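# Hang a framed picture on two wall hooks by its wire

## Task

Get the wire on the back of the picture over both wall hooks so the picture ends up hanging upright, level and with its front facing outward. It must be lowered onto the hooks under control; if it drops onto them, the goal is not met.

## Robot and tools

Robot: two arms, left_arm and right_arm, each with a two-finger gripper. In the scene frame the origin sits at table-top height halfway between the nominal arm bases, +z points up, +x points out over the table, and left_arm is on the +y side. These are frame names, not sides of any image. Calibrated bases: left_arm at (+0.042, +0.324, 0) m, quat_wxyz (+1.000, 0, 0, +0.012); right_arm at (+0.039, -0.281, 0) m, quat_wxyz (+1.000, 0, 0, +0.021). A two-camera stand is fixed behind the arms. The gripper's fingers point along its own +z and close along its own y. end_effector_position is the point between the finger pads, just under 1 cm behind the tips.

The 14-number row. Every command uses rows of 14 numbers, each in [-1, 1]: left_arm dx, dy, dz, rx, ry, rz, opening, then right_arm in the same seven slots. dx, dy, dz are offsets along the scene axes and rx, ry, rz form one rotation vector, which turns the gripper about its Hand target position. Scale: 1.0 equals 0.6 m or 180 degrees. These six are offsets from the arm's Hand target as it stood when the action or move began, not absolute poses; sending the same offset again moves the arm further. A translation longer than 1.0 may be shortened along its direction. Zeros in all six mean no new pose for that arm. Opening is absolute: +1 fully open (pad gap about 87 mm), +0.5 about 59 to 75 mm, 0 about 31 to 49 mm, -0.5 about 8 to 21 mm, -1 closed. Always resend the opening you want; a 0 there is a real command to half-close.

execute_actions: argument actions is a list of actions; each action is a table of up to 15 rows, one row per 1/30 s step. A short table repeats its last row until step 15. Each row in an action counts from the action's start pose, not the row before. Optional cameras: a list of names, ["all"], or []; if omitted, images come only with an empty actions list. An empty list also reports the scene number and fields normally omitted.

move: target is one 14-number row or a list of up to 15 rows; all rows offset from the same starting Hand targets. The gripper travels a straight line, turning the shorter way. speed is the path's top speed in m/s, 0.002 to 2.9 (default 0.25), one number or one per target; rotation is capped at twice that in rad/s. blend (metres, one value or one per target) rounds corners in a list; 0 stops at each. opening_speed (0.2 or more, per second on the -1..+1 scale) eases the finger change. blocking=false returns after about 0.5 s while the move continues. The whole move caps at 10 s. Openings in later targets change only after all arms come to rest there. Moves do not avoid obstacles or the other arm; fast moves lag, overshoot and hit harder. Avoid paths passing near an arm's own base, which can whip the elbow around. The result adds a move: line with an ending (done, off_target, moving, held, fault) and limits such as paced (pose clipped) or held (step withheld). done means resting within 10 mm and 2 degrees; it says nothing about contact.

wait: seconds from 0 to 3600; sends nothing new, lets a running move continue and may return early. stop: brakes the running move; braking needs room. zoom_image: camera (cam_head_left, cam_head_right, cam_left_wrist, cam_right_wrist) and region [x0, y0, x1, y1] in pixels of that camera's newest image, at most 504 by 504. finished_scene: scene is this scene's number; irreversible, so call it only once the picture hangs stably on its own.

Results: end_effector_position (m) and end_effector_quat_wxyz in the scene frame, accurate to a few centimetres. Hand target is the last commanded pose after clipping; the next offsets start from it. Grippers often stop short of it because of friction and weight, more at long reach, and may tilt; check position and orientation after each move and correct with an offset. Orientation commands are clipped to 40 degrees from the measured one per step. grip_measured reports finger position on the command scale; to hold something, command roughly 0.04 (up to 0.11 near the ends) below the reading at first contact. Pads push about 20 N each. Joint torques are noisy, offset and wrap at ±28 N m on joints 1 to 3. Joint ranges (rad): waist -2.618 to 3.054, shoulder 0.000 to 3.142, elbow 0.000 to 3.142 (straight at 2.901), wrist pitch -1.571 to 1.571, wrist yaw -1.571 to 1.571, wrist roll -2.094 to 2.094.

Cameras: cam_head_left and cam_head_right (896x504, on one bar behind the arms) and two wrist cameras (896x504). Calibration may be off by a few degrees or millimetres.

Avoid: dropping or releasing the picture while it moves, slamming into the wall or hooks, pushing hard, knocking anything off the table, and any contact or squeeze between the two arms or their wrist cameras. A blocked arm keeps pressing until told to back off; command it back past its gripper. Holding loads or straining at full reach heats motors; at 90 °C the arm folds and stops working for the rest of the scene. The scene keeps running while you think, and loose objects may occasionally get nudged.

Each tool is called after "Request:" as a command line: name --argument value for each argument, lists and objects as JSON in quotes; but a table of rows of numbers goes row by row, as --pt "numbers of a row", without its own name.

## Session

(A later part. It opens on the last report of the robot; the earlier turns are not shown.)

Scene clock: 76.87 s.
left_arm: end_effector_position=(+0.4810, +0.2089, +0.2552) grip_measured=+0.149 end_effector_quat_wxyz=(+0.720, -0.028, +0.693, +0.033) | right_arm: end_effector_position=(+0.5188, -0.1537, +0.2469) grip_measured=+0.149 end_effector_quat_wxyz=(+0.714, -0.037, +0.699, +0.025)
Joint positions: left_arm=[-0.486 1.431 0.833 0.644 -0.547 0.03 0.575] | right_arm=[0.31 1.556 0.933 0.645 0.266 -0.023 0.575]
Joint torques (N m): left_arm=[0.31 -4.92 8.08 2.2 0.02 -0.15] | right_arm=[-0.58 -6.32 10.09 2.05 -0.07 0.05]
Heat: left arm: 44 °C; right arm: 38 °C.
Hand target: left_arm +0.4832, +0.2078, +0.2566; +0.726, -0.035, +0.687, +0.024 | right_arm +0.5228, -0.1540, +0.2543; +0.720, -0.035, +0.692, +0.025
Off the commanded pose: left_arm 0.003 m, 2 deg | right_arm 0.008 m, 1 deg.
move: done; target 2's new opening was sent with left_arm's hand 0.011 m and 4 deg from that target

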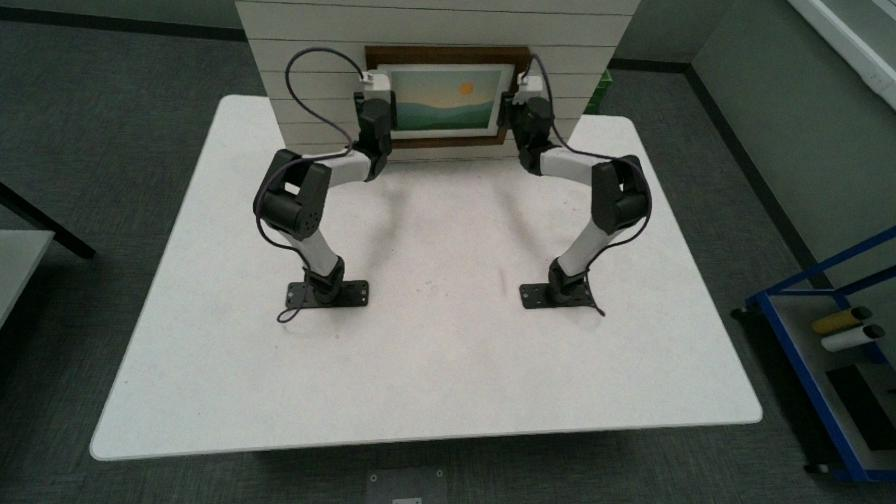

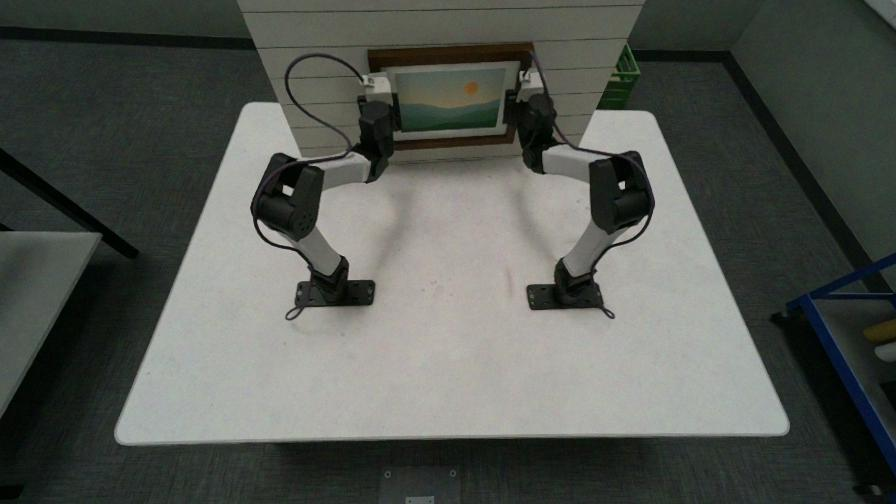

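Request:
move --pt "-0.05 0 0 0 0 0 0.15 -0.05 0 0 0 0 0 0.15" --pt "-0.16 0 0 0 0 0 0.15 -0.16 0 0 0 0 0 0.15" --speed '[0.08, 0.14]' --blend '[0.02, 0]' --cameras '["cam_head_left","cam_head_right"]'

Request:
zoom_image --camera "cam_head_right" --region '[340, 0, 590, 170]'

Request:
zoom_image --camera "cam_head_left" --region '[340, 0, 590, 170]'

Scene clock: 80.07 s.
left_arm: end_effector_position=(+0.3914, +0.2060, +0.2583) grip_measured=+0.150 end_effector_quat_wxyz=(+0.727, -0.035, +0.685, +0.020) | right_arm: end_effector_position=(+0.4311, -0.1519, +0.2534) grip_measured=+0.150 end_effector_quat_wxyz=(+0.719, -0.038, +0.693, +0.028)
Joint positions: left_arm=[-0.674 1.094 0.595 0.577 -0.726 0.029 0.575] | right_arm=[0.438 1.218 0.675 0.582 0.387 -0.03 0.575]
Joint torques (N m): left_arm=[-0.73 -4.46 7.51 1.74 -0.19 0.03] | right_arm=[0.35 -5.49 7.21 1.92 0.06 0.06]
Heat: left arm: 43 °C; right arm: 37 °C.
Hand target: left_arm +0.3872, +0.2078, +0.2567; +0.726, -0.035, +0.686, +0.024 | right_arm +0.4268, -0.1539, +0.2545; +0.720, -0.035, +0.692, +0.025
Off the commanded pose: left_arm 0.005 m, 1 deg | right_arm 0.005 m, 1 deg.
move: done; blend cut to 0.015 m at target 1

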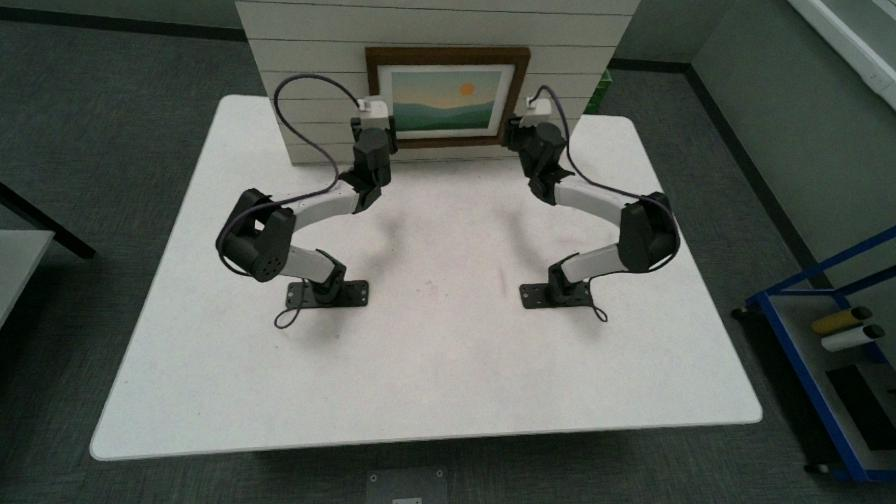

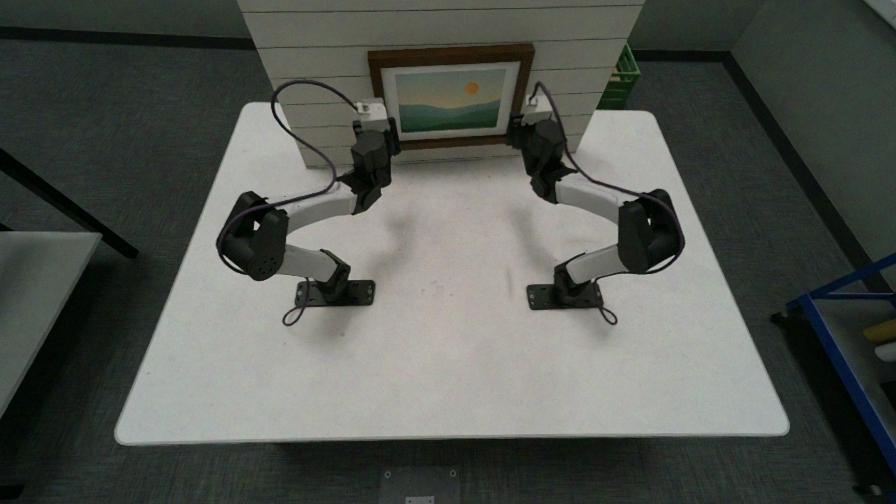

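Scaled by 2.016.

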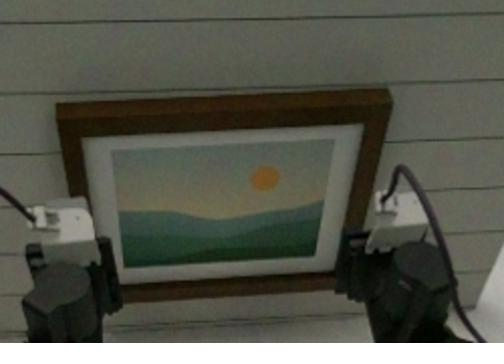

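Scaled by 2.016.

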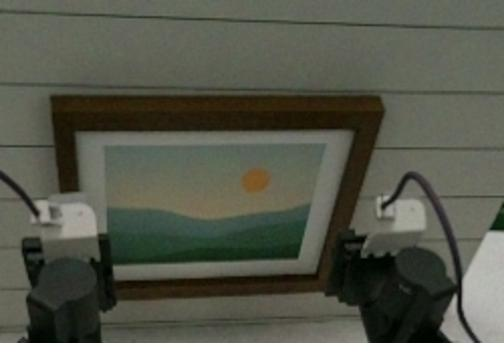

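Request:
zoom_image --camera "cam_head_left" --region '[355, 30, 455, 80]'

Request:
zoom_image --camera "cam_head_left" --region '[455, 30, 555, 80]'

Request:
zoom_image --camera "cam_head_right" --region '[355, 30, 455, 80]'

Request:
zoom_image --camera "cam_head_right" --region '[455, 30, 555, 80]'

Scaled by 5.040.

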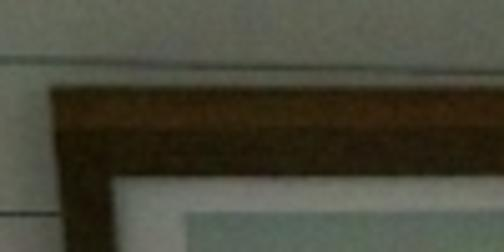

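Scaled by 5.040.

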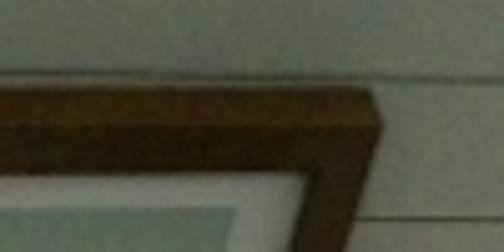

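Scaled by 5.040.

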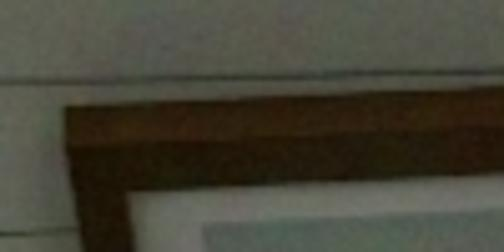

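Scaled by 5.040.

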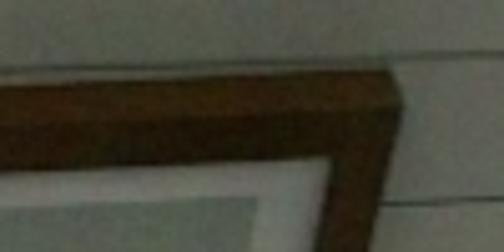

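Request:
finished_scene --scene 2

The scene is finished: the task was done.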